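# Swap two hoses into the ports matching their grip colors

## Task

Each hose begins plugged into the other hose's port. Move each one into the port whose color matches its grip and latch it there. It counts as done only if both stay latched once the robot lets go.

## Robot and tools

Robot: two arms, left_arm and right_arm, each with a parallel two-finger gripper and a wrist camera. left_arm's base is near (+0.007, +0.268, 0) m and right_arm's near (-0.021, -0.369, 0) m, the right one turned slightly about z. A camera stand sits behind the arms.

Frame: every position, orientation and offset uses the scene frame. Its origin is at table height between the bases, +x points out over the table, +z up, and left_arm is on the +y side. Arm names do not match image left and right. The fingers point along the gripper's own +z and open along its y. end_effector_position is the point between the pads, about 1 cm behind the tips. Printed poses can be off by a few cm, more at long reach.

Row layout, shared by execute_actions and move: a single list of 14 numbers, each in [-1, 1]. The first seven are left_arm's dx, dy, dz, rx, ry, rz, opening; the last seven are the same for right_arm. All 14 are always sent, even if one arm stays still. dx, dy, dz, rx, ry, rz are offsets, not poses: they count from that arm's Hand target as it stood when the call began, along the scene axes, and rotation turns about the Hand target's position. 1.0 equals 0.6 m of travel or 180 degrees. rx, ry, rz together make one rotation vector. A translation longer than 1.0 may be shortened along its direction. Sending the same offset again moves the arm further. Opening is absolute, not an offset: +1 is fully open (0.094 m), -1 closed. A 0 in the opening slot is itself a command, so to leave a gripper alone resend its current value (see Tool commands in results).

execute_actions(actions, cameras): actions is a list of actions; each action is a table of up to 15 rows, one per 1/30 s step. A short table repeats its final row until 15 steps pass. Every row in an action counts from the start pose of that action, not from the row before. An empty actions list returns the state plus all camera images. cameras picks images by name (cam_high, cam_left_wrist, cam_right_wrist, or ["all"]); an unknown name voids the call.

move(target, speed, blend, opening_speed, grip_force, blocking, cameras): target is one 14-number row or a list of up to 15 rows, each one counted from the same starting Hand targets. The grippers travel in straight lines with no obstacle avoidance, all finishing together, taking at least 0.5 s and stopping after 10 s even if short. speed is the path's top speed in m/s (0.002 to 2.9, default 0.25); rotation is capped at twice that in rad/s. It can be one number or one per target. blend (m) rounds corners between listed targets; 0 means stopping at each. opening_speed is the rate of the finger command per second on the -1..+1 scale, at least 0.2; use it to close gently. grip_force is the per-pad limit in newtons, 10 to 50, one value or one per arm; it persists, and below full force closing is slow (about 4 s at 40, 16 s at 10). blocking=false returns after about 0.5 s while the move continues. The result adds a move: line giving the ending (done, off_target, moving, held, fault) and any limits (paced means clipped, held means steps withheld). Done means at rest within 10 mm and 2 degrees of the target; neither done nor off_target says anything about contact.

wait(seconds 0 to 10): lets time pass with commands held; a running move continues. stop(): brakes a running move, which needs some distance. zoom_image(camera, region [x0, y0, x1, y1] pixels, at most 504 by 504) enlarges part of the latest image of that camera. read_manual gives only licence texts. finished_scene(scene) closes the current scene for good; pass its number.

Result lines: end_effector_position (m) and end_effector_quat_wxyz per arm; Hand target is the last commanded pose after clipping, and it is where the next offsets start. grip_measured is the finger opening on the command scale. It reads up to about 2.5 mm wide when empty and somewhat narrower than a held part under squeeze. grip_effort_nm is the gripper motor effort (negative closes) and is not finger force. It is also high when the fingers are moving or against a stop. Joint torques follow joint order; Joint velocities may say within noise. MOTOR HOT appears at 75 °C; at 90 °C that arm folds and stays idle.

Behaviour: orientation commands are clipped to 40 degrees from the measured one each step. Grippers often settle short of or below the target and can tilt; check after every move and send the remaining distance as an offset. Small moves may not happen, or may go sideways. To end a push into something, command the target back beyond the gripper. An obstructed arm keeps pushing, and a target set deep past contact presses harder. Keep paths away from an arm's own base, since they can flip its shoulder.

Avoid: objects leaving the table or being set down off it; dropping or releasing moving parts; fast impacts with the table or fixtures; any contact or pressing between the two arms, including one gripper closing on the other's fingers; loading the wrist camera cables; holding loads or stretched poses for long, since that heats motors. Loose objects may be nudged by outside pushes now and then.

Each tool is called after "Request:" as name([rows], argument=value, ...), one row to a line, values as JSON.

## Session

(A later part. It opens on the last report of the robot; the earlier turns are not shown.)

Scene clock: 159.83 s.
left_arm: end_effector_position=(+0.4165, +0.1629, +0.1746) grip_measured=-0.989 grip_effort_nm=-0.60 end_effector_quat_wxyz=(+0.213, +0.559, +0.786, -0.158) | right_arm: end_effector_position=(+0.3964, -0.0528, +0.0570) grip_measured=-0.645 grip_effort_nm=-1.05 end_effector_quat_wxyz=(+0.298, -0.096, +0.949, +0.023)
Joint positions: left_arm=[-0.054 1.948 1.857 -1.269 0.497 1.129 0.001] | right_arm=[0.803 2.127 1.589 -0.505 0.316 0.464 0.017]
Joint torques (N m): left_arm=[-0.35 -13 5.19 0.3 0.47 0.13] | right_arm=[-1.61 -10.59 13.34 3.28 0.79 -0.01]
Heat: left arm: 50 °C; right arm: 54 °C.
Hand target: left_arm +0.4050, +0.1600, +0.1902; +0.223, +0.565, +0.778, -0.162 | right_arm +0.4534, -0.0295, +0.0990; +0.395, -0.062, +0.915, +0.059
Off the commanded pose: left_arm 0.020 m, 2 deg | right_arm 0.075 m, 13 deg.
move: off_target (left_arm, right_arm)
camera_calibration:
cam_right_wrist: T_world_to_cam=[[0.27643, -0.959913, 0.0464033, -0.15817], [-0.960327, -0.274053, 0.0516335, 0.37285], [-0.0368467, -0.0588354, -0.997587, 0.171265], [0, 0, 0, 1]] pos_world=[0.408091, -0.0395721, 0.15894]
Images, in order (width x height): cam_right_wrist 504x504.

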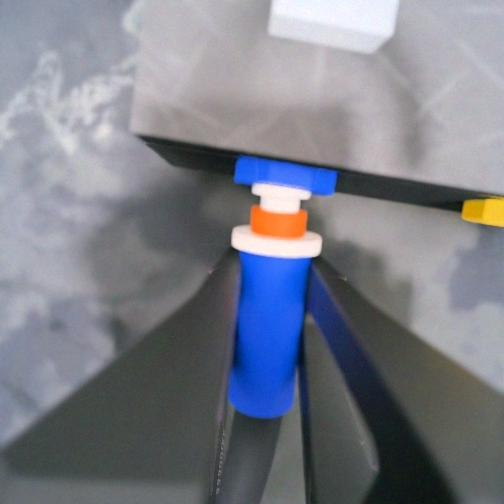

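Request:
move([
  [0,0,0,0,0,0,-1,-0.05,0.0,0.025,0.0,0,0.0,-0.8],
], speed=0.06, cameras=["cam_right_wrist"])

Request:
zoom_image(camera="cam_right_wrist", region=[200, 60, 380, 260])

Scene clock: 160.80 s.
left_arm: end_effector_position=(+0.4165, +0.1629, +0.1746) grip_measured=-0.989 grip_effort_nm=-0.60 end_effector_quat_wxyz=(+0.213, +0.559, +0.786, -0.158) | right_arm: end_effector_position=(+0.3939, -0.0498, +0.0582) grip_measured=-0.645 grip_effort_nm=-1.04 end_effector_quat_wxyz=(+0.304, -0.092, +0.948, +0.018)
Joint positions: left_arm=[-0.054 1.948 1.857 -1.269 0.497 1.129 0.001] | right_arm=[0.818 2.127 1.589 -0.504 0.34 0.48 0.017]
Joint torques (N m): left_arm=[-0.38 -13 5.2 0.3 0.47 0.12] | right_arm=[0.95 -16.43 8.51 2.95 0.8 0.18]
Heat: left arm: 50 °C; right arm: 55 °C.
Hand target: left_arm +0.4050, +0.1600, +0.1902; +0.223, +0.565, +0.778, -0.162 | right_arm +0.4235, -0.0296, +0.1140; +0.395, -0.062, +0.915, +0.059
Off the commanded pose: left_arm 0.020 m, 2 deg | right_arm 0.066 m, 13 deg.
move: off_target (left_arm, right_arm)
camera_calibration:
cam_right_wrist: T_world_to_cam=[[0.26632, -0.962295, 0.0553415, -0.151282], [-0.96357, -0.264326, 0.0408073, 0.373601], [-0.0246405, -0.0641931, -0.997633, 0.167411], [0, 0, 0, 1]] pos_world=[0.404405, -0.0360789, 0.160141]
Images, in order (width x height): cam_right_wrist 504x504.

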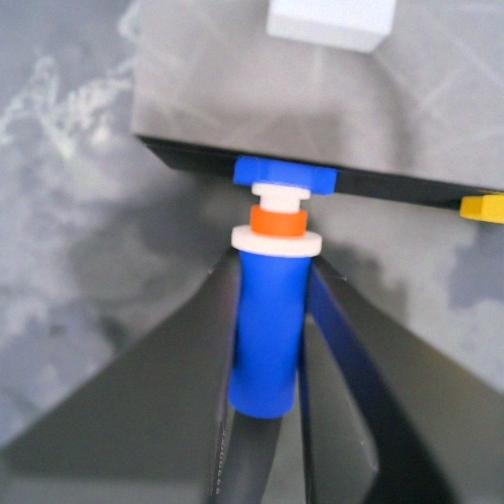

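Scaled by 2.520 from the camera's 504x504 image, which has a finer 720x720 frame.

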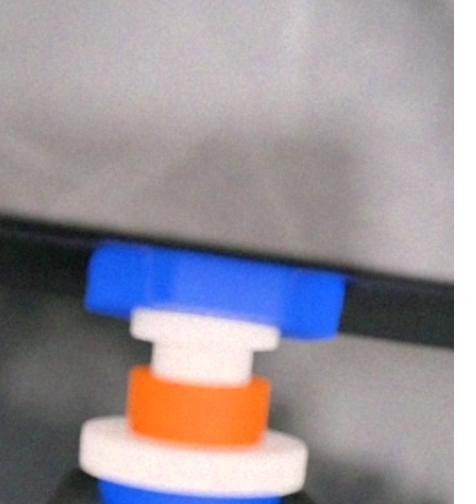

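Request:
zoom_image(camera="cam_right_wrist", region=[220, 150, 340, 270])

Scaled by 4.200 from the camera's 504x504 image, which has a finer 720x720 frame.

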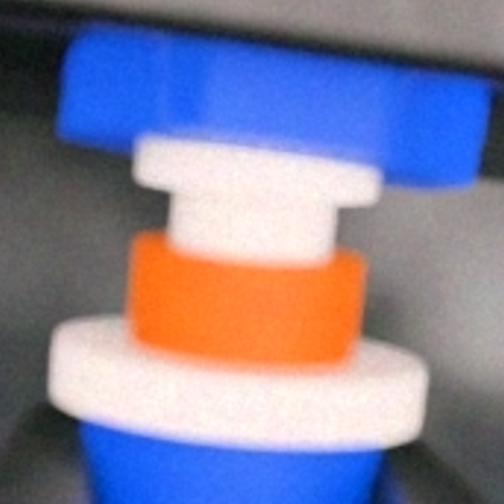

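Request:
move([
  [0,0,0,0,0,0,-1,-0.1,-0.035,-0.04,0,0,-0.01,-0.8],
  [0,0,0,0,0,0,-1,-0.115,-0.04,-0.11,0,0,-0.01,-0.8],
], speed=0.1, cameras=["cam_right_wrist"])

Scene clock: 165.80 s.
left_arm: end_effector_position=(+0.4165, +0.1629, +0.1746) grip_measured=-0.989 grip_effort_nm=-0.60 end_effector_quat_wxyz=(+0.213, +0.559, +0.786, -0.158) | right_arm: end_effector_position=(+0.3537, -0.0542, +0.0447) grip_measured=-0.645 grip_effort_nm=-1.05 end_effector_quat_wxyz=(+0.386, -0.056, +0.920, +0.048)
Joint positions: left_arm=[-0.054 1.948 1.857 -1.269 0.497 1.129 0.001] | right_arm=[0.91 1.979 1.188 -0.104 0.463 0.572 0.017]
Joint torques (N m): left_arm=[-0.38 -13 5.18 0.29 0.47 0.12] | right_arm=[0.64 -10.51 5.18 2.04 0.37 0.18]
Heat: left arm: 51 °C; right arm: 59 °C.
Hand target: left_arm +0.4050, +0.1600, +0.1902; +0.223, +0.565, +0.778, -0.162 | right_arm +0.3544, -0.0536, +0.0479; +0.396, -0.048, +0.915, +0.053
Off the commanded pose: left_arm 0.020 m, 2 deg | right_arm 0.003 m, 2 deg.
move: off_target (left_arm)
camera_calibration:
cam_right_wrist: T_world_to_cam=[[0.213989, -0.976835, 0.00147439, -0.123981], [-0.966907, -0.212028, -0.141897, 0.346502], [0.138922, 0.0289388, -0.98988, 0.0995275], [0, 0, 0, 1]] pos_world=[0.347739, -0.0505212, 0.147871]
Images, in order (width x height): cam_right_wrist 504x504.

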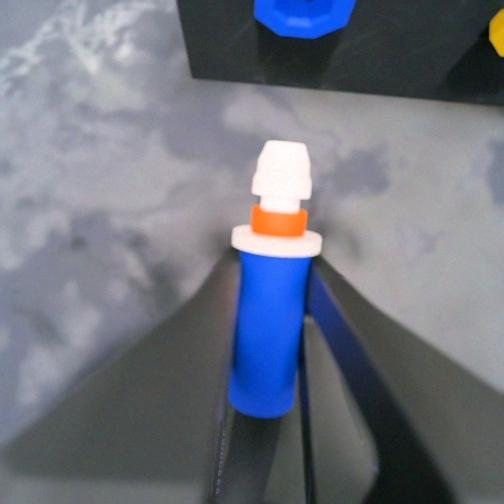

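Request:
move([
  [0,0,0,0,0,0,-1,0,0,-0.02,-0.0115,0.1,0,-0.8],
  [0,0,0,0,0,0,-1,0,0,-0.034,-0.0115,0.1,0,-0.8],
], speed=0.1, cameras=["cam_right_wrist"])

Scene clock: 168.60 s.
left_arm: end_effector_position=(+0.4165, +0.1629, +0.1746) grip_measured=-0.989 grip_effort_nm=-0.60 end_effector_quat_wxyz=(+0.213, +0.559, +0.786, -0.158) | right_arm: end_effector_position=(+0.3461, -0.0599, +0.0256) grip_measured=-0.645 grip_effort_nm=-1.05 end_effector_quat_wxyz=(+0.239, -0.055, +0.969, +0.032)
Joint positions: left_arm=[-0.054 1.948 1.857 -1.269 0.497 1.129 0.001] | right_arm=[0.848 2.079 1.445 -0.526 0.27 0.627 0.017]
Joint torques (N m): left_arm=[-0.35 -13 5.19 0.29 0.47 0.12] | right_arm=[-0.14 -9.46 8.21 1.52 0.11 0.18]
Heat: left arm: 51 °C; right arm: 58 °C.
Hand target: left_arm +0.4050, +0.1600, +0.1902; +0.223, +0.565, +0.778, -0.162 | right_arm +0.3543, -0.0536, +0.0275; +0.247, -0.046, +0.967, +0.043
Off the commanded pose: left_arm 0.020 m, 2 deg | right_arm 0.011 m, 2 deg.
move: off_target (left_arm, right_arm)
camera_calibration:
cam_right_wrist: T_world_to_cam=[[0.20711, -0.978215, -0.0141463, -0.125163], [-0.963965, -0.206518, 0.167696, 0.326564], [-0.166964, -0.0210949, -0.985737, 0.184631], [0, 0, 0, 1]] pos_world=[0.371546, -0.0511005, 0.125463]
Images, in order (width x height): cam_right_wrist 504x504.

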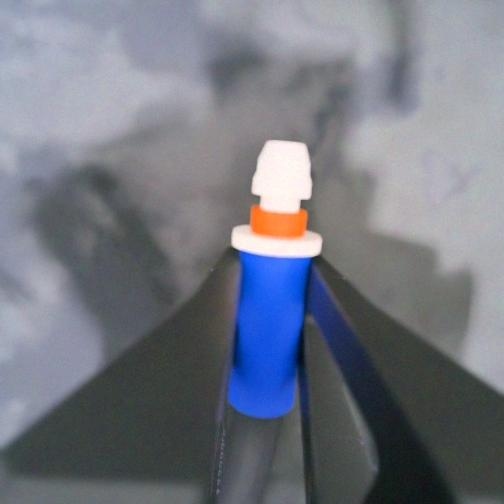

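Request:
move([
  [0,0,0,0,0,0,-1,0,0,0,0,0,0,-0.2],
  [0,0,0,0,0,0,-1,-0.01,0.008,0.06,0.019,-0.1655,-0.015,-0.2],
], speed=0.12, opening_speed=1.0, cameras=["cam_right_wrist"])

Scene clock: 172.63 s.
left_arm: end_effector_position=(+0.4165, +0.1629, +0.1746) grip_measured=-0.989 grip_effort_nm=-0.60 end_effector_quat_wxyz=(+0.213, +0.559, +0.786, -0.158) | right_arm: end_effector_position=(+0.3479, -0.0501, +0.0419) grip_measured=-0.202 grip_effort_nm=0.10 end_effector_quat_wxyz=(+0.471, -0.033, +0.881, +0.039)
Joint positions: left_arm=[-0.054 1.948 1.857 -1.269 0.497 1.129 0.001] | right_arm=[0.981 2.005 1.061 0.177 0.648 0.572 0.037]
Joint torques (N m): left_arm=[-0.35 -13 5.19 0.3 0.47 0.13] | right_arm=[0.64 -13.59 4.72 2.09 0.41 0]
Heat: left arm: 51 °C; right arm: 59 °C.
Hand target: left_arm +0.4050, +0.1600, +0.1902; +0.223, +0.565, +0.778, -0.162 | right_arm +0.3484, -0.0487, +0.0635; +0.490, -0.026, +0.870, +0.053
Off the commanded pose: left_arm 0.020 m, 2 deg | right_arm 0.022 m, 3 deg.
move: off_target (left_arm, right_arm)
camera_calibration:
cam_right_wrist: T_world_to_cam=[[0.159427, -0.986934, 0.0233445, -0.101115], [-0.933451, -0.1584, -0.321835, 0.339883], [0.321328, 0.0295183, -0.946508, 0.0322764], [0, 0, 0, 1]] pos_world=[0.323013, -0.0469092, 0.142297]
Images, in order (width x height): cam_right_wrist 504x504.

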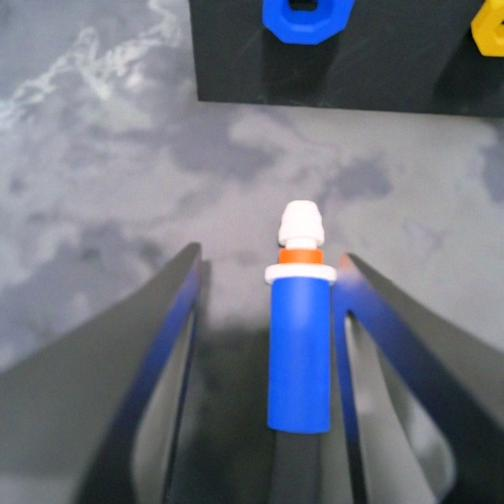

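Request:
move([
  [0,0,0,0,0,0,-1,-0.003,-0.018,-0.04,0,0,0,-0.2],
  [0,0,0,0,0,0,-1,-0.003,-0.018,-0.065,0,0,0,-0.2],
], speed=0.1, cameras=["cam_right_wrist"])

Scene clock: 174.63 s.
left_arm: end_effector_position=(+0.4165, +0.1629, +0.1746) grip_measured=-0.989 grip_effort_nm=-0.60 end_effector_quat_wxyz=(+0.213, +0.559, +0.786, -0.158) | right_arm: end_effector_position=(+0.3455, -0.0554, +0.0320) grip_measured=-0.202 grip_effort_nm=0.10 end_effector_quat_wxyz=(+0.490, -0.025, +0.870, +0.058)
Joint positions: left_arm=[-0.054 1.948 1.857 -1.269 0.497 1.129 0.001] | right_arm=[0.979 2.018 0.969 0.349 0.648 0.561 0.037]
Joint torques (N m): left_arm=[-0.36 -13 5.19 0.3 0.47 0.12] | right_arm=[-0.28 -8.14 4.46 2.22 0.26 -0.02]
Heat: left arm: 51 °C; right arm: 58 °C.
Hand target: left_arm +0.4050, +0.1600, +0.1902; +0.223, +0.565, +0.778, -0.162 | right_arm +0.3465, -0.0596, +0.0245; +0.489, -0.026, +0.870, +0.053
Off the commanded pose: left_arm 0.020 m, 2 deg | right_arm 0.009 m, 1 deg.
move: off_target (left_arm)
camera_calibration:
cam_right_wrist: T_world_to_cam=[[0.162472, -0.986611, -0.0142075, -0.105531], [-0.918576, -0.145979, -0.367299, 0.330653], [0.360307, 0.0727265, -0.929994, 0.0121945], [0, 0, 0, 1]] pos_world=[0.316482, -0.056736, 0.13129]
Images, in order (width x height): cam_right_wrist 504x504.

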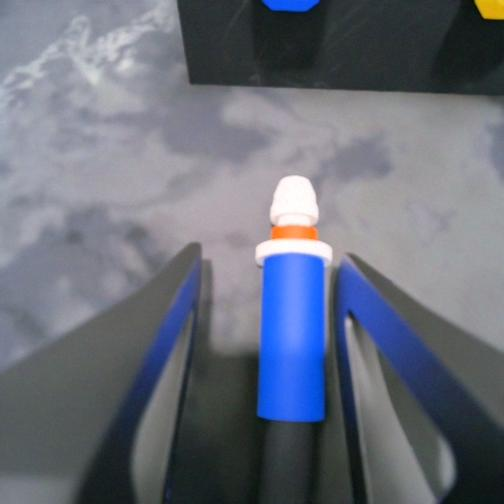

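Request:
move([
  [0,0,0,0,0,0,-1,0,-0.01,-0.022,0,0,0,-0.2],
], speed=0.08, cameras=["cam_right_wrist"])

Scene clock: 175.77 s.
left_arm: end_effector_position=(+0.4165, +0.1629, +0.1746) grip_measured=-0.989 grip_effort_nm=-0.60 end_effector_quat_wxyz=(+0.213, +0.559, +0.786, -0.158) | right_arm: end_effector_position=(+0.3479, -0.0605, +0.0242) grip_measured=-0.202 grip_effort_nm=0.10 end_effector_quat_wxyz=(+0.497, -0.020, +0.866, +0.061)
Joint positions: left_arm=[-0.054 1.948 1.857 -1.269 0.497 1.129 0.001] | right_arm=[0.968 2.041 0.939 0.424 0.649 0.551 0.037]
Joint torques (N m): left_arm=[-0.35 -12.98 5.22 0.29 0.47 0.12] | right_arm=[-0.17 -7.71 4 2.11 0.18 0.01]
Heat: left arm: 51 °C; right arm: 58 °C.
Hand target: left_arm +0.4050, +0.1600, +0.1902; +0.223, +0.565, +0.778, -0.162 | right_arm +0.3466, -0.0655, +0.0114; +0.490, -0.026, +0.870, +0.053
Off the commanded pose: left_arm 0.020 m, 2 deg | right_arm 0.014 m, 1 deg.
move: off_target (left_arm, right_arm)
camera_calibration:
cam_right_wrist: T_world_to_cam=[[0.156709, -0.987419, -0.021143, -0.108975], [-0.91376, -0.136828, -0.382518, 0.328509], [0.374813, 0.0792636, -0.923706, -0.000394937], [0, 0, 0, 1]] pos_world=[0.317404, -0.0626231, 0.122992]
Images, in order (width x height): cam_right_wrist 504x504.

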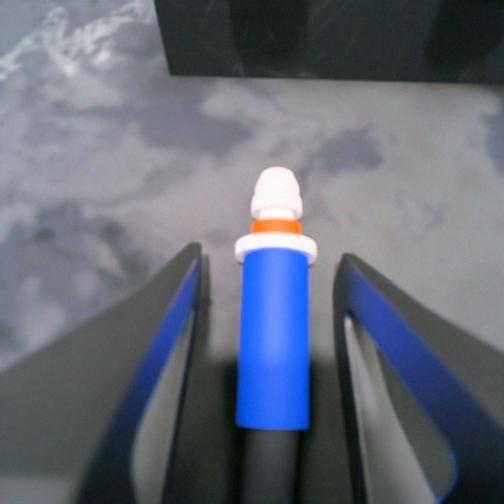

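Request:
move([
  [0,0,0,0,0,0,-1,0,0.0,0.006,0,0,0,-0.8],
  [0,0,0,0,0,0,-1,-0.02,0.005,0.12,0,0,-0.005,-0.8],
  [0,0,0,0,0,0,-1,0.025,0.02,0.1,0,0,-0.005,-0.8],
], speed=0.1, opening_speed=1.0, cameras=["cam_right_wrist"])

Scene clock: 178.90 s.
left_arm: end_effector_position=(+0.4165, +0.1629, +0.1746) grip_measured=-0.989 grip_effort_nm=-0.60 end_effector_quat_wxyz=(+0.213, +0.559, +0.786, -0.158) | right_arm: end_effector_position=(+0.3529, -0.0638, +0.0622) grip_measured=-0.610 grip_effort_nm=-1.04 end_effector_quat_wxyz=(+0.478, -0.023, +0.877, +0.035)
Joint positions: left_arm=[-0.054 1.948 1.857 -1.269 0.497 1.129 0.001] | right_arm=[0.957 1.939 1.045 0.147 0.652 0.559 0.018]
Joint torques (N m): left_arm=[-0.35 -12.98 5.2 0.3 0.47 0.13] | right_arm=[0.06 -8.16 8.99 2.14 0.26 0.01]
Heat: left arm: 51 °C; right arm: 58 °C.
Hand target: left_arm +0.4050, +0.1600, +0.1902; +0.223, +0.565, +0.778, -0.162 | right_arm +0.3616, -0.0535, +0.0714; +0.490, -0.019, +0.870, +0.049
Off the commanded pose: left_arm 0.020 m, 2 deg | right_arm 0.016 m, 2 deg.
move: off_target (left_arm, right_arm)
camera_calibration:
cam_right_wrist: T_world_to_cam=[[0.139085, -0.990034, 0.0221109, -0.108908], [-0.931251, -0.138355, -0.33709, 0.350384], [0.33679, 0.0262933, -0.941213, 0.0442842], [0, 0, 0, 1]] pos_world=[0.326528, -0.0605098, 0.1622]
Images, in order (width x height): cam_right_wrist 504x504.

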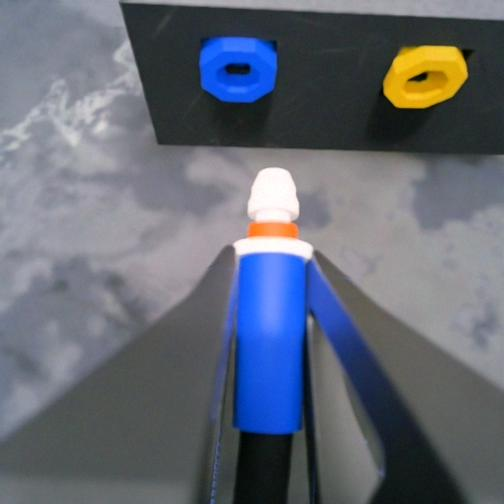

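Request:
zoom_image(camera="cam_right_wrist", region=[180, 20, 340, 280])

Scaled by 1.938 from the camera's 504x504 image, which has a finer 720x720 frame.

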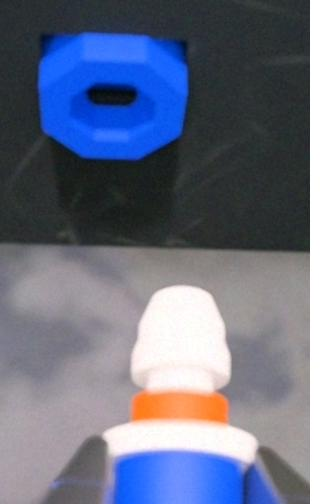

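Request:
move([
  [0,0,0,0,0,0,-1,0.045,0.023,-0.001,0,0,0.0,-0.8],
], speed=0.08, cameras=["cam_right_wrist"])

Request:
zoom_image(camera="cam_right_wrist", region=[190, 60, 370, 280])

Scene clock: 180.43 s.
left_arm: end_effector_position=(+0.4165, +0.1629, +0.1746) grip_measured=-0.989 grip_effort_nm=-0.60 end_effector_quat_wxyz=(+0.213, +0.559, +0.786, -0.158) | right_arm: end_effector_position=(+0.3799, -0.0475, +0.0640) grip_measured=-0.610 grip_effort_nm=-1.05 end_effector_quat_wxyz=(+0.482, -0.022, +0.875, +0.041)
Joint positions: left_arm=[-0.054 1.948 1.857 -1.269 0.497 1.129 0.001] | right_arm=[0.928 2.025 1.17 0.138 0.628 0.533 0.018]
Joint torques (N m): left_arm=[-0.35 -12.97 5.19 0.29 0.47 0.12] | right_arm=[-0.14 -8.8 9.46 2.04 0.2 0]
Heat: left arm: 51 °C; right arm: 57 °C.
Hand target: left_arm +0.4050, +0.1600, +0.1902; +0.223, +0.565, +0.778, -0.162 | right_arm +0.3886, -0.0397, +0.0707; +0.490, -0.019, +0.870, +0.049
Off the commanded pose: left_arm 0.020 m, 2 deg | right_arm 0.013 m, 1 deg.
move: off_target (left_arm, right_arm)
camera_calibration:
cam_right_wrist: T_world_to_cam=[[0.141455, -0.989877, 0.0115775, -0.0967242], [-0.928014, -0.136668, -0.346572, 0.377915], [0.344646, 0.0382802, -0.937952, 0.0337997], [0, 0, 0, 1]] pos_world=[0.352743, -0.04539, 0.163797]
Images, in order (width x height): cam_right_wrist 504x504.

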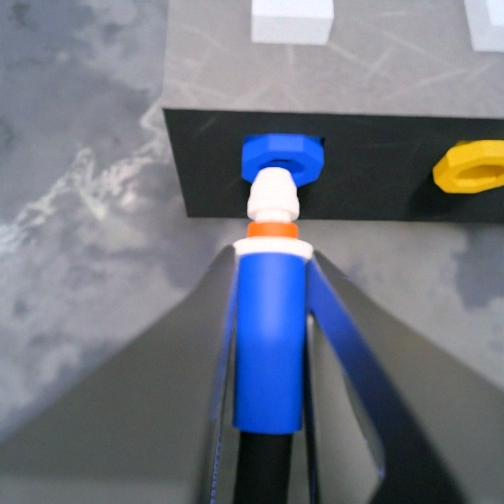

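Scaled by 2.291 from the camera's 504x504 image, which has a finer 720x720 frame.

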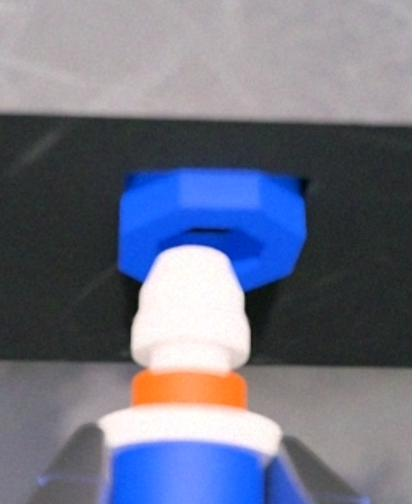

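Request:
move([
  [0,0,0,0,0,0,-1,0.018,-0.003,-0.001,0,0,0.0,-0.8],
], speed=0.08, cameras=["cam_right_wrist"])

Request:
zoom_image(camera="cam_right_wrist", region=[190, 60, 370, 280])

Scene clock: 181.60 s.
left_arm: end_effector_position=(+0.4165, +0.1629, +0.1746) grip_measured=-0.989 grip_effort_nm=-0.60 end_effector_quat_wxyz=(+0.213, +0.559, +0.786, -0.158) | right_arm: end_effector_position=(+0.3890, -0.0502, +0.0612) grip_measured=-0.610 grip_effort_nm=-1.04 end_effector_quat_wxyz=(+0.478, -0.024, +0.877, +0.037)
Joint positions: left_arm=[-0.054 1.948 1.857 -1.269 0.497 1.129 0.001] | right_arm=[0.906 2.044 1.193 0.131 0.61 0.516 0.018]
Joint torques (N m): left_arm=[-0.36 -12.98 5.2 0.29 0.47 0.12] | right_arm=[-0.1 -8.92 9.59 2.14 0.21 0]
Heat: left arm: 51 °C; right arm: 57 °C.
Hand target: left_arm +0.4050, +0.1600, +0.1902; +0.223, +0.565, +0.778, -0.162 | right_arm +0.3994, -0.0416, +0.0701; +0.490, -0.019, +0.870, +0.049
Off the commanded pose: left_arm 0.020 m, 2 deg | right_arm 0.016 m, 2 deg.
move: off_target (left_arm, right_arm)
camera_calibration:
cam_right_wrist: T_world_to_cam=[[0.142149, -0.989667, 0.0188141, -0.101395], [-0.93098, -0.140128, -0.337107, 0.385313], [0.33626, 0.0304038, -0.941278, 0.0312328], [0, 0, 0, 1]] pos_world=[0.362629, -0.0473036, 0.161198]
Images, in order (width x height): cam_right_wrist 504x504.

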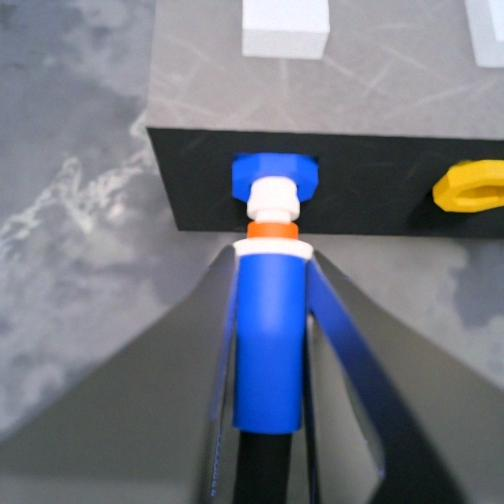

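Scaled by 2.291 from the camera's 504x504 image, which has a finer 720x720 frame.

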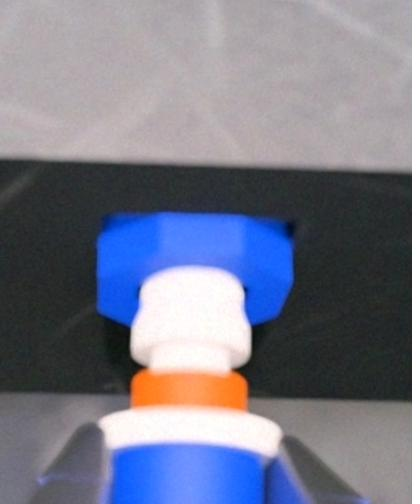

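Request:
move([
  [0,0,0,0,0,0,-1,0.05,0.0,0.03,0,-0.022,0.0,-0.8],
], speed=0.08, cameras=["cam_right_wrist"])

Request:
zoom_image(camera="cam_right_wrist", region=[190, 60, 370, 280])

Scene clock: 182.97 s.
left_arm: end_effector_position=(+0.4165, +0.1629, +0.1746) grip_measured=-0.989 grip_effort_nm=-0.60 end_effector_quat_wxyz=(+0.213, +0.559, +0.786, -0.158) | right_arm: end_effector_position=(+0.3970, -0.0513, +0.0616) grip_measured=-0.610 grip_effort_nm=-1.05 end_effector_quat_wxyz=(+0.478, -0.052, +0.876, +0.021)
Joint positions: left_arm=[-0.054 1.948 1.857 -1.269 0.497 1.129 0.001] | right_arm=[0.889 2.057 1.217 0.126 0.599 0.439 0.018]
Joint torques (N m): left_arm=[-0.35 -13 5.2 0.29 0.48 0.12] | right_arm=[-2.35 -8.76 11.62 2.97 0.32 -0.04]
Heat: left arm: 51 °C; right arm: 57 °C.
Hand target: left_arm +0.4050, +0.1600, +0.1902; +0.223, +0.565, +0.778, -0.162 | right_arm +0.4294, -0.0416, +0.0881; +0.520, -0.020, +0.853, +0.048
Off the commanded pose: left_arm 0.020 m, 2 deg | right_arm 0.043 m, 7 deg.
move: off_target (left_arm, right_arm)
camera_calibration:
cam_right_wrist: T_world_to_cam=[[0.175417, -0.981652, 0.074757, -0.119857], [-0.923977, -0.190372, -0.331702, 0.387145], [0.339847, -0.0108875, -0.940418, 0.025258], [0, 0, 0, 1]] pos_world=[0.370154, -0.0436809, 0.16113]
Images, in order (width x height): cam_right_wrist 504x504.

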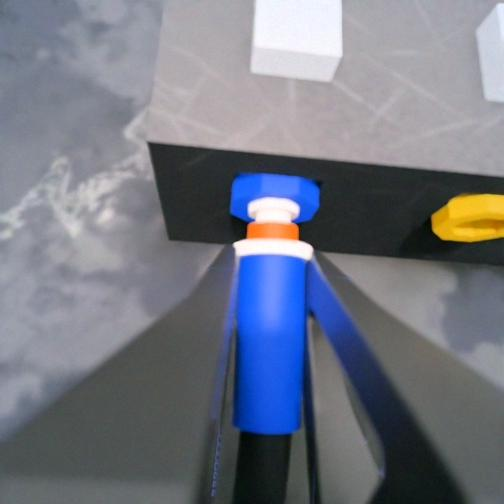

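Scaled by 2.291 from the camera's 504x504 image, which has a finer 720x720 frame.

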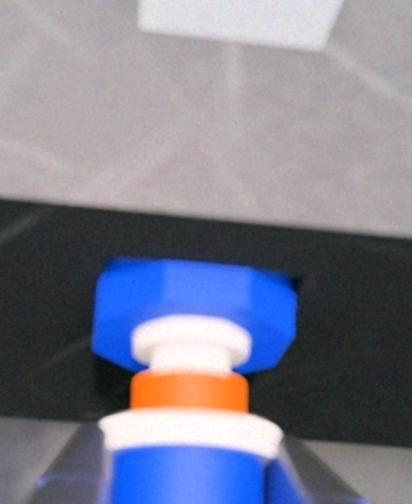

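Request:
move([
  [0,0,0,0,0,0,-1,0.05,0.002,0.033,0,-0.022,0.0,-0.8],
], speed=0.08, cameras=["cam_right_wrist"])

Request:
zoom_image(camera="cam_right_wrist", region=[190, 60, 370, 280])

Scene clock: 184.07 s.
left_arm: end_effector_position=(+0.4165, +0.1629, +0.1746) grip_measured=-0.989 grip_effort_nm=-0.60 end_effector_quat_wxyz=(+0.213, +0.559, +0.786, -0.158) | right_arm: end_effector_position=(+0.4007, -0.0515, +0.0627) grip_measured=-0.610 grip_effort_nm=-1.04 end_effector_quat_wxyz=(+0.473, -0.084, +0.877, +0.005)
Joint positions: left_arm=[-0.054 1.948 1.857 -1.269 0.497 1.129 0.001] | right_arm=[0.879 2.061 1.239 0.097 0.583 0.369 0.018]
Joint torques (N m): left_arm=[-0.35 -12.97 5.2 0.29 0.47 0.12] | right_arm=[-4.68 -8.49 13.59 3.87 0.43 -0.04]
Heat: left arm: 51 °C; right arm: 57 °C.
Hand target: left_arm +0.4050, +0.1600, +0.1902; +0.223, +0.565, +0.778, -0.162 | right_arm +0.4594, -0.0403, +0.1079; +0.549, -0.022, +0.834, +0.047
Off the commanded pose: left_arm 0.020 m, 2 deg | right_arm 0.075 m, 13 deg.
move: off_target (left_arm, right_arm)
camera_calibration:
cam_right_wrist: T_world_to_cam=[[0.215557, -0.967838, 0.12971, -0.13956], [-0.917786, -0.246166, -0.311563, 0.384227], [0.333473, -0.0518861, -0.941331, 0.0256547], [0, 0, 0, 1]] pos_world=[0.374167, -0.0391565, 0.161963]
Images, in order (width x height): cam_right_wrist 504x504.

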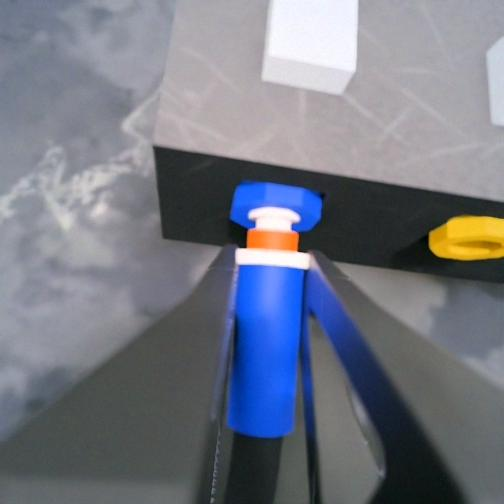

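Scaled by 2.291 from the camera's 504x504 image, which has a finer 720x720 frame.

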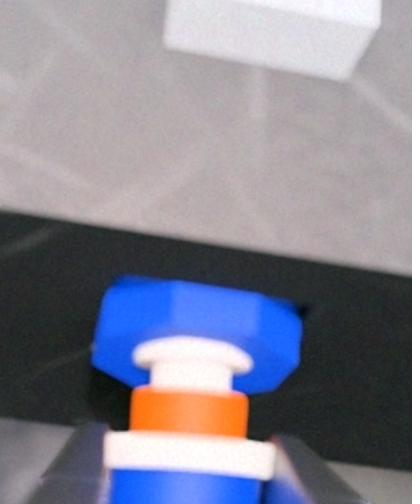

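Request:
move([
  [-0.07,-0.11,-0.053,-0.3065,-0.0996,0,-1,-0.166,-0.0245,-0.05,-0.004,0.044,0,-0.8],
], speed=0.12, cameras=["all"])

Scene clock: 191.50 s.
left_arm: end_effector_position=(+0.3656, +0.0966, +0.1603) grip_measured=-0.989 grip_effort_nm=-0.60 end_effector_quat_wxyz=(+0.572, +0.414, +0.576, -0.412) | right_arm: end_effector_position=(+0.3609, -0.0547, +0.0558) grip_measured=-0.610 grip_effort_nm=-1.04 end_effector_quat_wxyz=(+0.473, -0.036, +0.880, +0.029)
Joint positions: left_arm=[-0.021 1.818 0.617 1.182 1.228 0.016 0.001] | right_arm=[0.952 1.99 1.101 0.132 0.641 0.533 0.018]
Joint torques (N m): left_arm=[-0.9 -5.49 3.86 1.77 0.02 -0.17] | right_arm=[0.68 -14.17 5.03 1.96 0.42 0.21]
Heat: left arm: 51 °C; right arm: 59 °C.
Hand target: left_arm +0.3630, +0.0939, +0.1584; +0.572, +0.416, +0.572, -0.416 | right_arm +0.3598, -0.0550, +0.0781; +0.490, -0.022, +0.870, +0.044
Off the commanded pose: left_arm 0.004 m, 1 deg | right_arm 0.022 m, 3 deg.
move: off_target (right_arm)
camera_calibration:
cam_left_wrist: T_world_to_cam=[[-0.932288, -0.343646, 0.112899, 0.362079], [-0.295, 0.54173, -0.787086, 0.191727], [0.209318, -0.767096, -0.606424, 0.1991], [0, 0, 0, 1]] pos_world=[0.352446, 0.173292, 0.230767]
cam_right_wrist: T_world_to_cam=[[0.156401, -0.986703, 0.044217, -0.108045], [-0.931873, -0.162251, -0.324481, 0.355187], [0.32734, 0.00954459, -0.944858, 0.0380804], [0, 0, 0, 1]] pos_world=[0.335422, -0.0493422, 0.156009]

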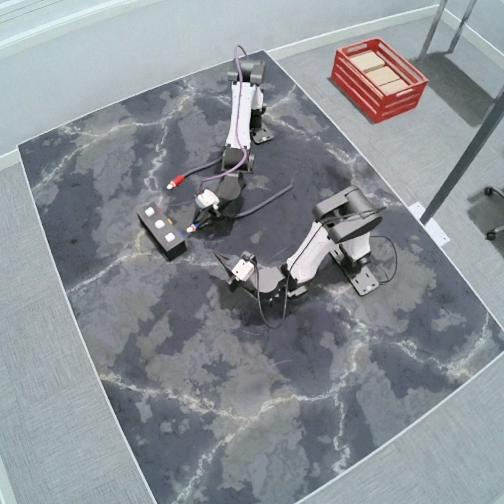

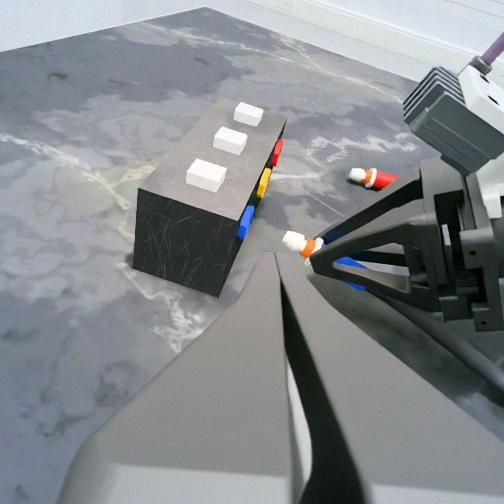

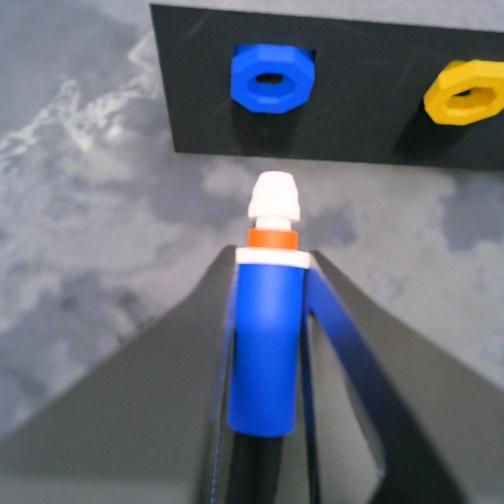

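Request:
zoom_image(camera="cam_left_wrist", region=[200, 170, 400, 310])

Scaled by 2.520 from the camera's 504x504 image, which has a finer 720x720 frame.

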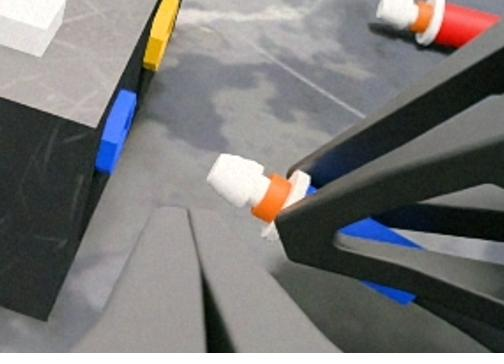

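Request:
move([
  [0,0,0,0,0,0,-1,0,0,-0.04,0,0,0,-0.8],
  [0,0,0,0,0,0,-1,0.0,0.0,-0.075,0,0,0.0,-0.8],
  [0,0,0,0,0,0,-1,0.0,0.0,-0.075,0,0,0,-0.3],
], speed=0.12, opening_speed=1.0, cameras=["cam_right_wrist","cam_left_wrist"])

Scene clock: 194.37 s.
left_arm: end_effector_position=(+0.3656, +0.0966, +0.1607) grip_measured=-0.989 grip_effort_nm=-0.60 end_effector_quat_wxyz=(+0.572, +0.414, +0.576, -0.412) | right_arm: end_effector_position=(+0.3612, -0.0548, +0.0374) grip_measured=-0.302 grip_effort_nm=0.11 end_effector_quat_wxyz=(+0.487, -0.027, +0.872, +0.044)
Joint positions: left_arm=[-0.021 1.818 0.617 1.185 1.228 0.014 0.001] | right_arm=[0.952 2.036 1.041 0.284 0.643 0.536 0.033]
Joint torques (N m): left_arm=[-0.91 -5.44 3.86 1.82 0.01 -0.15] | right_arm=[0.69 -8.76 4.94 2.18 0.38 0.19]
Heat: left arm: 51 °C; right arm: 59 °C.
Hand target: left_arm +0.3630, +0.0939, +0.1583; +0.572, +0.416, +0.572, -0.416 | right_arm +0.3598, -0.0551, +0.0329; +0.490, -0.022, +0.870, +0.043
Off the commanded pose: left_arm 0.004 m, 1 deg | right_arm 0.005 m, 1 deg.
move: done
camera_calibration:
cam_left_wrist: T_world_to_cam=[[-0.932339, -0.343685, 0.11236, 0.36223], [-0.294411, 0.541149, -0.787706, 0.191948], [0.209919, -0.767489, -0.605719, 0.199053], [0, 0, 0, 1]] pos_world=[0.352448, 0.173391, 0.231069]
cam_right_wrist: T_world_to_cam=[[0.152734, -0.988187, 0.0125846, -0.105021], [-0.922382, -0.147112, -0.357169, 0.348118], [0.354802, 0.0429443, -0.933955, 0.0120369], [0, 0, 0, 1]] pos_world=[0.332867, -0.0530849, 0.136901]
Images, in order (width x height): cam_left_wrist 504x504, cam_right_wrist 504x504.

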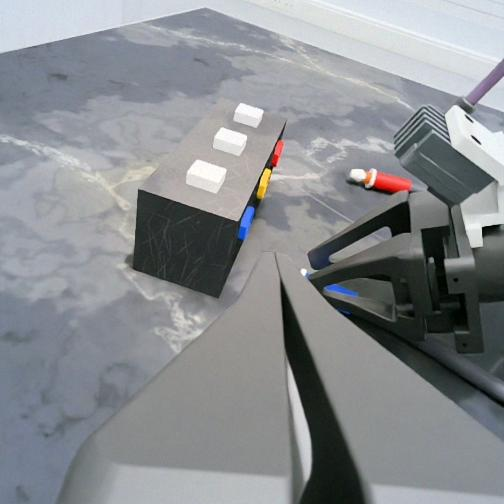

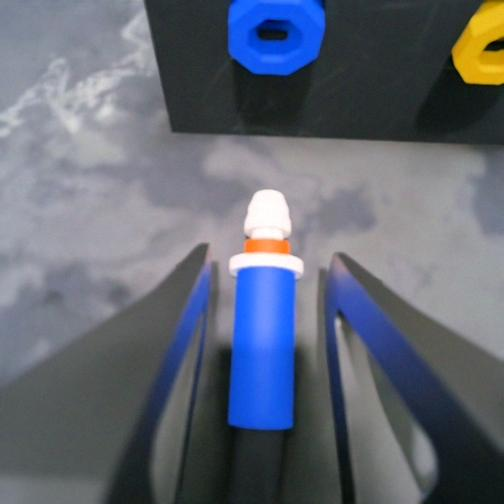

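Request:
move([
  [0,0,0,0,0,0,-1,0.001,0.0,-0.034,0,0,0,-0.3],
  [0,0,0,0,0,0,-1,0.001,0.0,-0.03,0,0,0,-0.8],
], speed=0.1, opening_speed=1.0, cameras=["cam_right_wrist","cam_left_wrist"])

Scene clock: 196.27 s.
left_arm: end_effector_position=(+0.3656, +0.0966, +0.1607) grip_measured=-0.989 grip_effort_nm=-0.60 end_effector_quat_wxyz=(+0.572, +0.414, +0.576, -0.412) | right_arm: end_effector_position=(+0.3640, -0.0529, +0.0245) grip_measured=-0.591 grip_effort_nm=-1.05 end_effector_quat_wxyz=(+0.494, -0.022, +0.868, +0.047)
Joint positions: left_arm=[-0.021 1.818 0.617 1.185 1.228 0.014 0.001] | right_arm=[0.952 2.086 1.033 0.361 0.651 0.536 0.019]
Joint torques (N m): left_arm=[-0.91 -5.41 3.85 1.82 0.02 -0.15] | right_arm=[0.64 -8.75 4.37 2.06 0.3 0.15]
Heat: left arm: 51 °C; right arm: 59 °C.
Hand target: left_arm +0.3630, +0.0939, +0.1583; +0.572, +0.416, +0.572, -0.416 | right_arm +0.3604, -0.0551, +0.0150; +0.490, -0.022, +0.870, +0.043
Off the commanded pose: left_arm 0.004 m, 1 deg | right_arm 0.011 m, 1 deg.
move: off_target (right_arm); target 2's new opening was sent with right_arm's hand 0.011 m and 1 deg from that target
camera_calibration:
cam_left_wrist: T_world_to_cam=[[-0.932339, -0.343685, 0.11236, 0.36223], [-0.294411, 0.541149, -0.787706, 0.191948], [0.209919, -0.767489, -0.605719, 0.199053], [0, 0, 0, 1]] pos_world=[0.352448, 0.173391, 0.231069]
cam_right_wrist: T_world_to_cam=[[0.146797, -0.989161, 0.00318683, -0.10104], [-0.91747, -0.13736, -0.373337, 0.345496], [0.369728, 0.0518809, -0.927691, -0.00615232], [0, 0, 0, 1]] pos_world=[0.334089, -0.0521681, 0.123601]
Images, in order (width x height): cam_left_wrist 504x504, cam_right_wrist 504x504.

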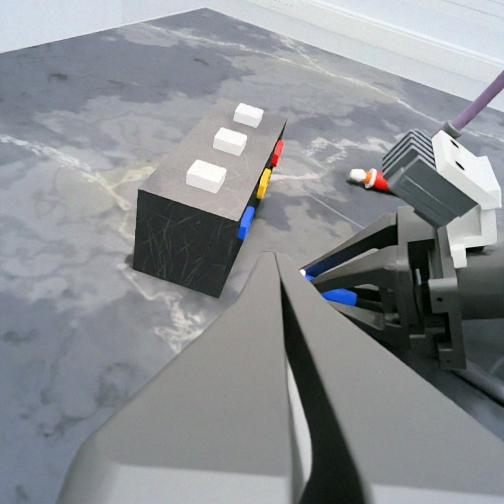

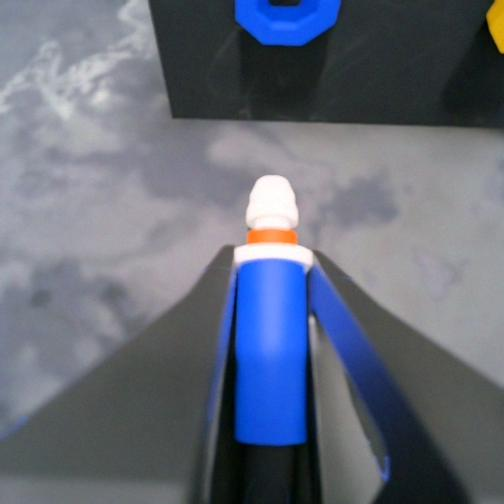

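Request:
move([
  [0,0,0,0,0,0,-1,-0.045,0.0,0.098,0,0,0,-0.8],
  [0,0,0,0,0,0,-1,0.045,0.025,0.094,0,0,0,-0.8],
], speed=0.1, cameras=["cam_right_wrist","cam_left_wrist"])

Request:
zoom_image(camera="cam_left_wrist", region=[200, 170, 400, 310])

Request:
zoom_image(camera="cam_right_wrist", region=[190, 60, 370, 280])

Scene clock: 198.83 s.
left_arm: end_effector_position=(+0.3656, +0.0966, +0.1607) grip_measured=-0.989 grip_effort_nm=-0.60 end_effector_quat_wxyz=(+0.572, +0.414, +0.576, -0.412) | right_arm: end_effector_position=(+0.3789, -0.0491, +0.0635) grip_measured=-0.591 grip_effort_nm=-1.04 end_effector_quat_wxyz=(+0.481, -0.025, +0.876, +0.034)
Joint positions: left_arm=[-0.021 1.818 0.617 1.185 1.228 0.014 0.001] | right_arm=[0.929 2.024 1.17 0.127 0.636 0.528 0.019]
Joint torques (N m): left_arm=[-0.91 -5.41 3.84 1.82 0.02 -0.15] | right_arm=[0.06 -8.92 9.68 2.01 0.23 -0.02]
Heat: left arm: 50 °C; right arm: 59 °C.
Hand target: left_arm +0.3630, +0.0939, +0.1583; +0.572, +0.416, +0.572, -0.416 | right_arm +0.3874, -0.0401, +0.0714; +0.490, -0.022, +0.870, +0.044
Off the commanded pose: left_arm 0.004 m, 1 deg | right_arm 0.015 m, 2 deg.
move: off_target (right_arm)
camera_calibration:
cam_left_wrist: T_world_to_cam=[[-0.932339, -0.343685, 0.11236, 0.36223], [-0.294411, 0.541149, -0.787706, 0.191948], [0.209919, -0.767489, -0.605719, 0.199053], [0, 0, 0, 1]] pos_world=[0.352448, 0.173391, 0.231069]
cam_right_wrist: T_world_to_cam=[[0.140009, -0.98981, 0.0259525, -0.0985634], [-0.928818, -0.140373, -0.342918, 0.376499], [0.343067, 0.0239066, -0.939007, 0.0336926], [0, 0, 0, 1]] pos_world=[0.35194, -0.0455142, 0.163304]
Images, in order (width x height): cam_left_wrist 504x504, cam_right_wrist 504x504.

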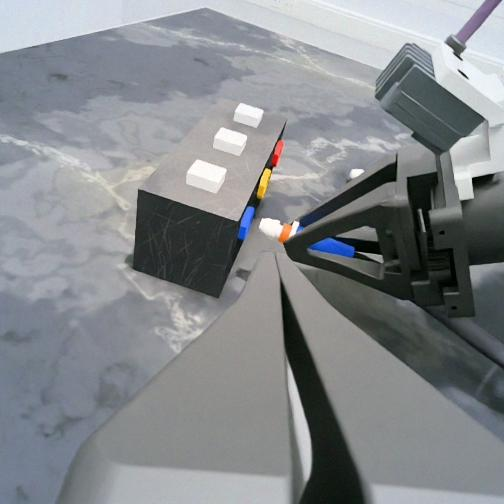

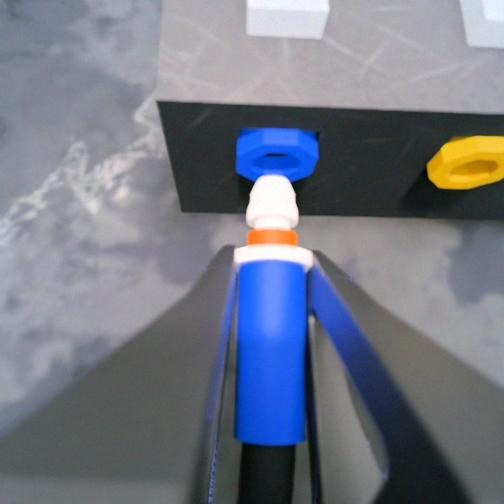

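Scaled by 2.520 from the camera's 504x504 image, which has a finer 720x720 frame.

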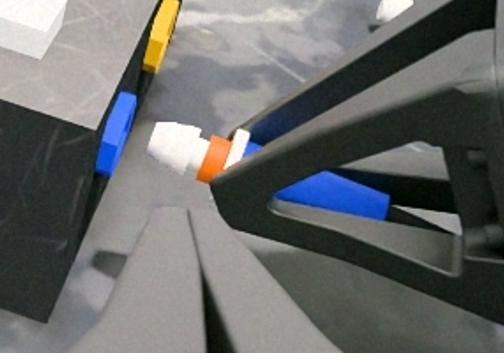

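Scaled by 2.291 from the camera's 504x504 image, which has a finer 720x720 frame.

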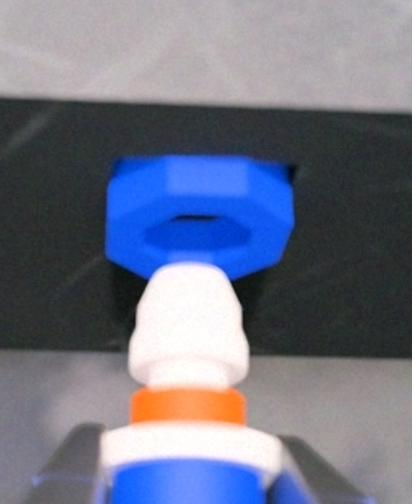

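Request:
move([
  [0,0,0,0,0,0,-1,0.02,0.002,0.002,0,0,0.0,-0.8],
], speed=0.08, cameras=["cam_right_wrist","cam_left_wrist"])

Request:
zoom_image(camera="cam_left_wrist", region=[210, 180, 330, 270])

Request:
zoom_image(camera="cam_right_wrist", region=[190, 60, 370, 280])

Scene clock: 199.97 s.
left_arm: end_effector_position=(+0.3656, +0.0966, +0.1607) grip_measured=-0.989 grip_effort_nm=-0.60 end_effector_quat_wxyz=(+0.572, +0.414, +0.576, -0.412) | right_arm: end_effector_position=(+0.3873, -0.0458, +0.0634) grip_measured=-0.591 grip_effort_nm=-1.05 end_effector_quat_wxyz=(+0.478, -0.030, +0.877, +0.034)
Joint positions: left_arm=[-0.021 1.818 0.617 1.185 1.228 0.014 0.001] | right_arm=[0.916 2.046 1.21 0.111 0.618 0.512 0.019]
Joint torques (N m): left_arm=[-0.9 -5.42 3.84 1.81 0.01 -0.15] | right_arm=[-0.61 -8.96 9.83 2.11 0.23 0.03]
Heat: left arm: 50 °C; right arm: 58 °C.
Hand target: left_arm +0.3630, +0.0939, +0.1583; +0.572, +0.416, +0.572, -0.416 | right_arm +0.3994, -0.0389, +0.0725; +0.490, -0.022, +0.871, +0.043
Off the commanded pose: left_arm 0.004 m, 1 deg | right_arm 0.017 m, 2 deg.
move: off_target (right_arm)
camera_calibration:
cam_left_wrist: T_world_to_cam=[[-0.932339, -0.343685, 0.11236, 0.36223], [-0.294411, 0.541149, -0.787706, 0.191948], [0.209919, -0.767489, -0.605719, 0.199053], [0, 0, 0, 1]] pos_world=[0.352448, 0.173391, 0.231069]
cam_right_wrist: T_world_to_cam=[[0.148954, -0.988385, 0.0301418, -0.100117], [-0.9299, -0.150376, -0.335668, 0.384144], [0.336301, 0.0219701, -0.941498, 0.0332891], [0, 0, 0, 1]] pos_world=[0.360933, -0.0419196, 0.163304]
Images, in order (width x height): cam_left_wrist 504x504, cam_right_wrist 504x504.

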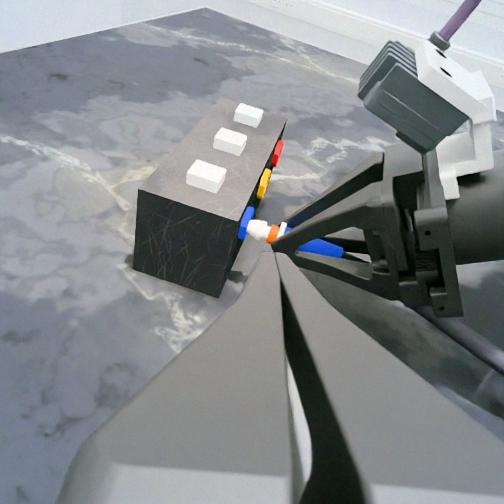

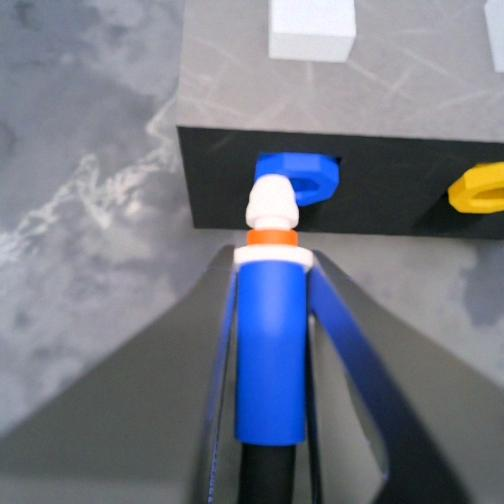

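Scaled by 4.200 from the camera's 504x504 image, which has a finer 720x720 frame.

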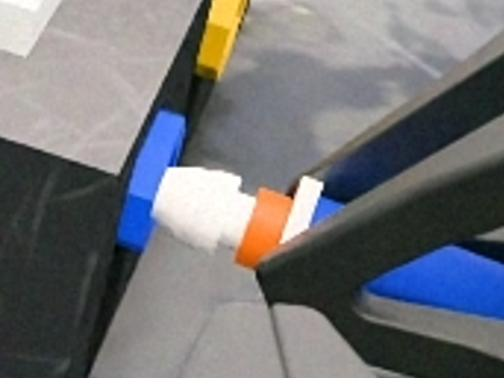

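Scaled by 2.291 from the camera's 504x504 image, which has a finer 720x720 frame.

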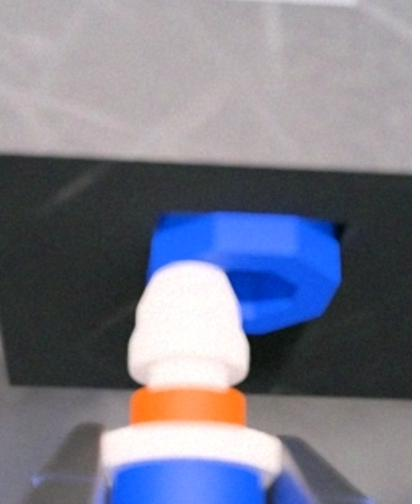

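Request:
move([
  [0,0,0,0,0,0,-1,-0.045,-0.015,0.0,0,0,0.0,-0.8],
  [0,0,0,0,0,0,-1,0.0,-0.006,0.0,0,0,0.0,-0.8],
], speed=0.08, cameras=["cam_right_wrist","cam_left_wrist"])

Request:
zoom_image(camera="cam_left_wrist", region=[210, 180, 330, 270])

Request:
zoom_image(camera="cam_right_wrist", region=[190, 60, 370, 280])

Scene clock: 201.80 s.
left_arm: end_effector_position=(+0.3656, +0.0966, +0.1607) grip_measured=-0.989 grip_effort_nm=-0.61 end_effector_quat_wxyz=(+0.572, +0.414, +0.576, -0.412) | right_arm: end_effector_position=(+0.3884, -0.0517, +0.0593) grip_measured=-0.591 grip_effort_nm=-1.04 end_effector_quat_wxyz=(+0.475, -0.029, +0.879, +0.029)
Joint positions: left_arm=[-0.021 1.818 0.617 1.185 1.228 0.014 0.001] | right_arm=[0.906 2.046 1.199 0.113 0.615 0.508 0.019]
Joint torques (N m): left_arm=[-0.91 -5.42 3.86 1.81 0.01 -0.15] | right_arm=[-0.2 -9.73 9.46 2.16 0.19 0]
Heat: left arm: 50 °C; right arm: 59 °C.
Hand target: left_arm +0.3630, +0.0939, +0.1583; +0.572, +0.416, +0.572, -0.416 | right_arm +0.3993, -0.0425, +0.0725; +0.490, -0.022, +0.870, +0.043
Off the commanded pose: left_arm 0.004 m, 1 deg | right_arm 0.019 m, 3 deg.
move: off_target (right_arm)
camera_calibration:
cam_left_wrist: T_world_to_cam=[[-0.932339, -0.343685, 0.11236, 0.36223], [-0.294411, 0.541149, -0.787706, 0.191948], [0.209919, -0.767489, -0.605719, 0.199053], [0, 0, 0, 1]] pos_world=[0.352448, 0.173391, 0.231069]
cam_right_wrist: T_world_to_cam=[[0.143579, -0.988899, 0.0382734, -0.104397], [-0.933051, -0.148158, -0.327817, 0.383767], [0.329849, 0.0113566, -0.943966, 0.0313628], [0, 0, 0, 1]] pos_world=[0.362719, -0.0467362, 0.159407]
Images, in order (width x height): cam_left_wrist 504x504, cam_right_wrist 504x504.

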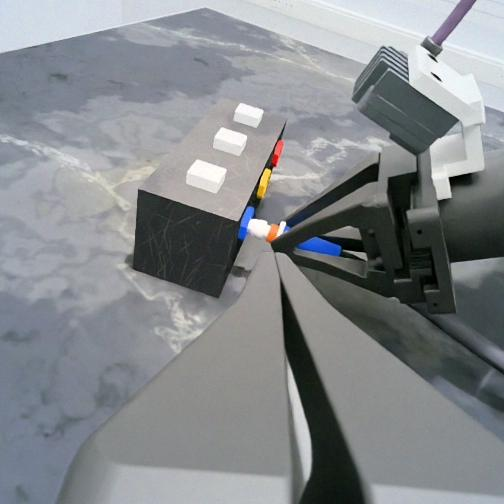

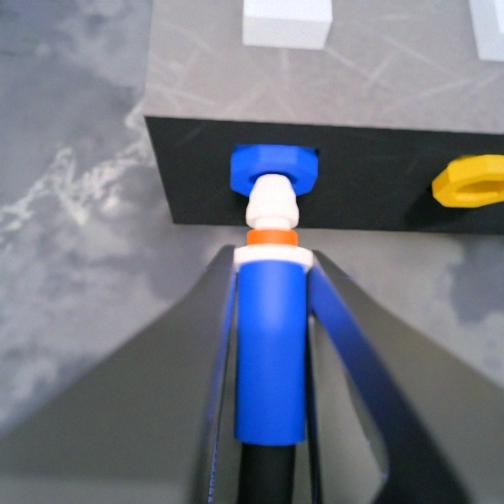

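Scaled by 4.200 from the camera's 504x504 image, which has a finer 720x720 frame.

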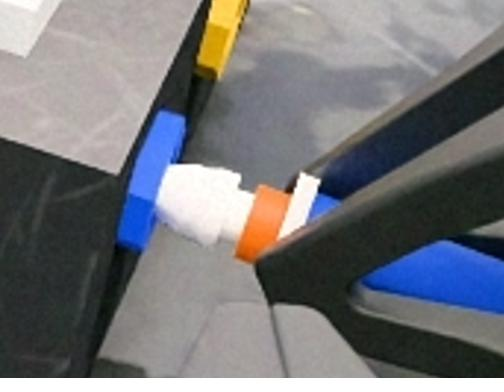

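Scaled by 2.291 from the camera's 504x504 image, which has a finer 720x720 frame.

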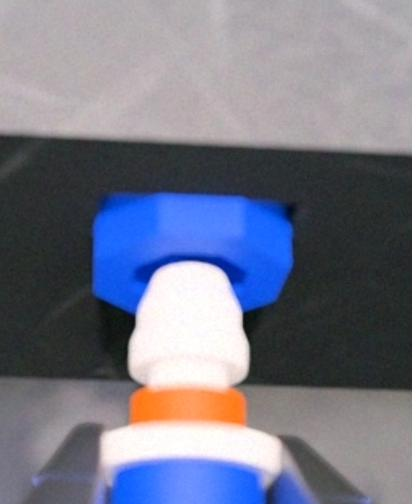

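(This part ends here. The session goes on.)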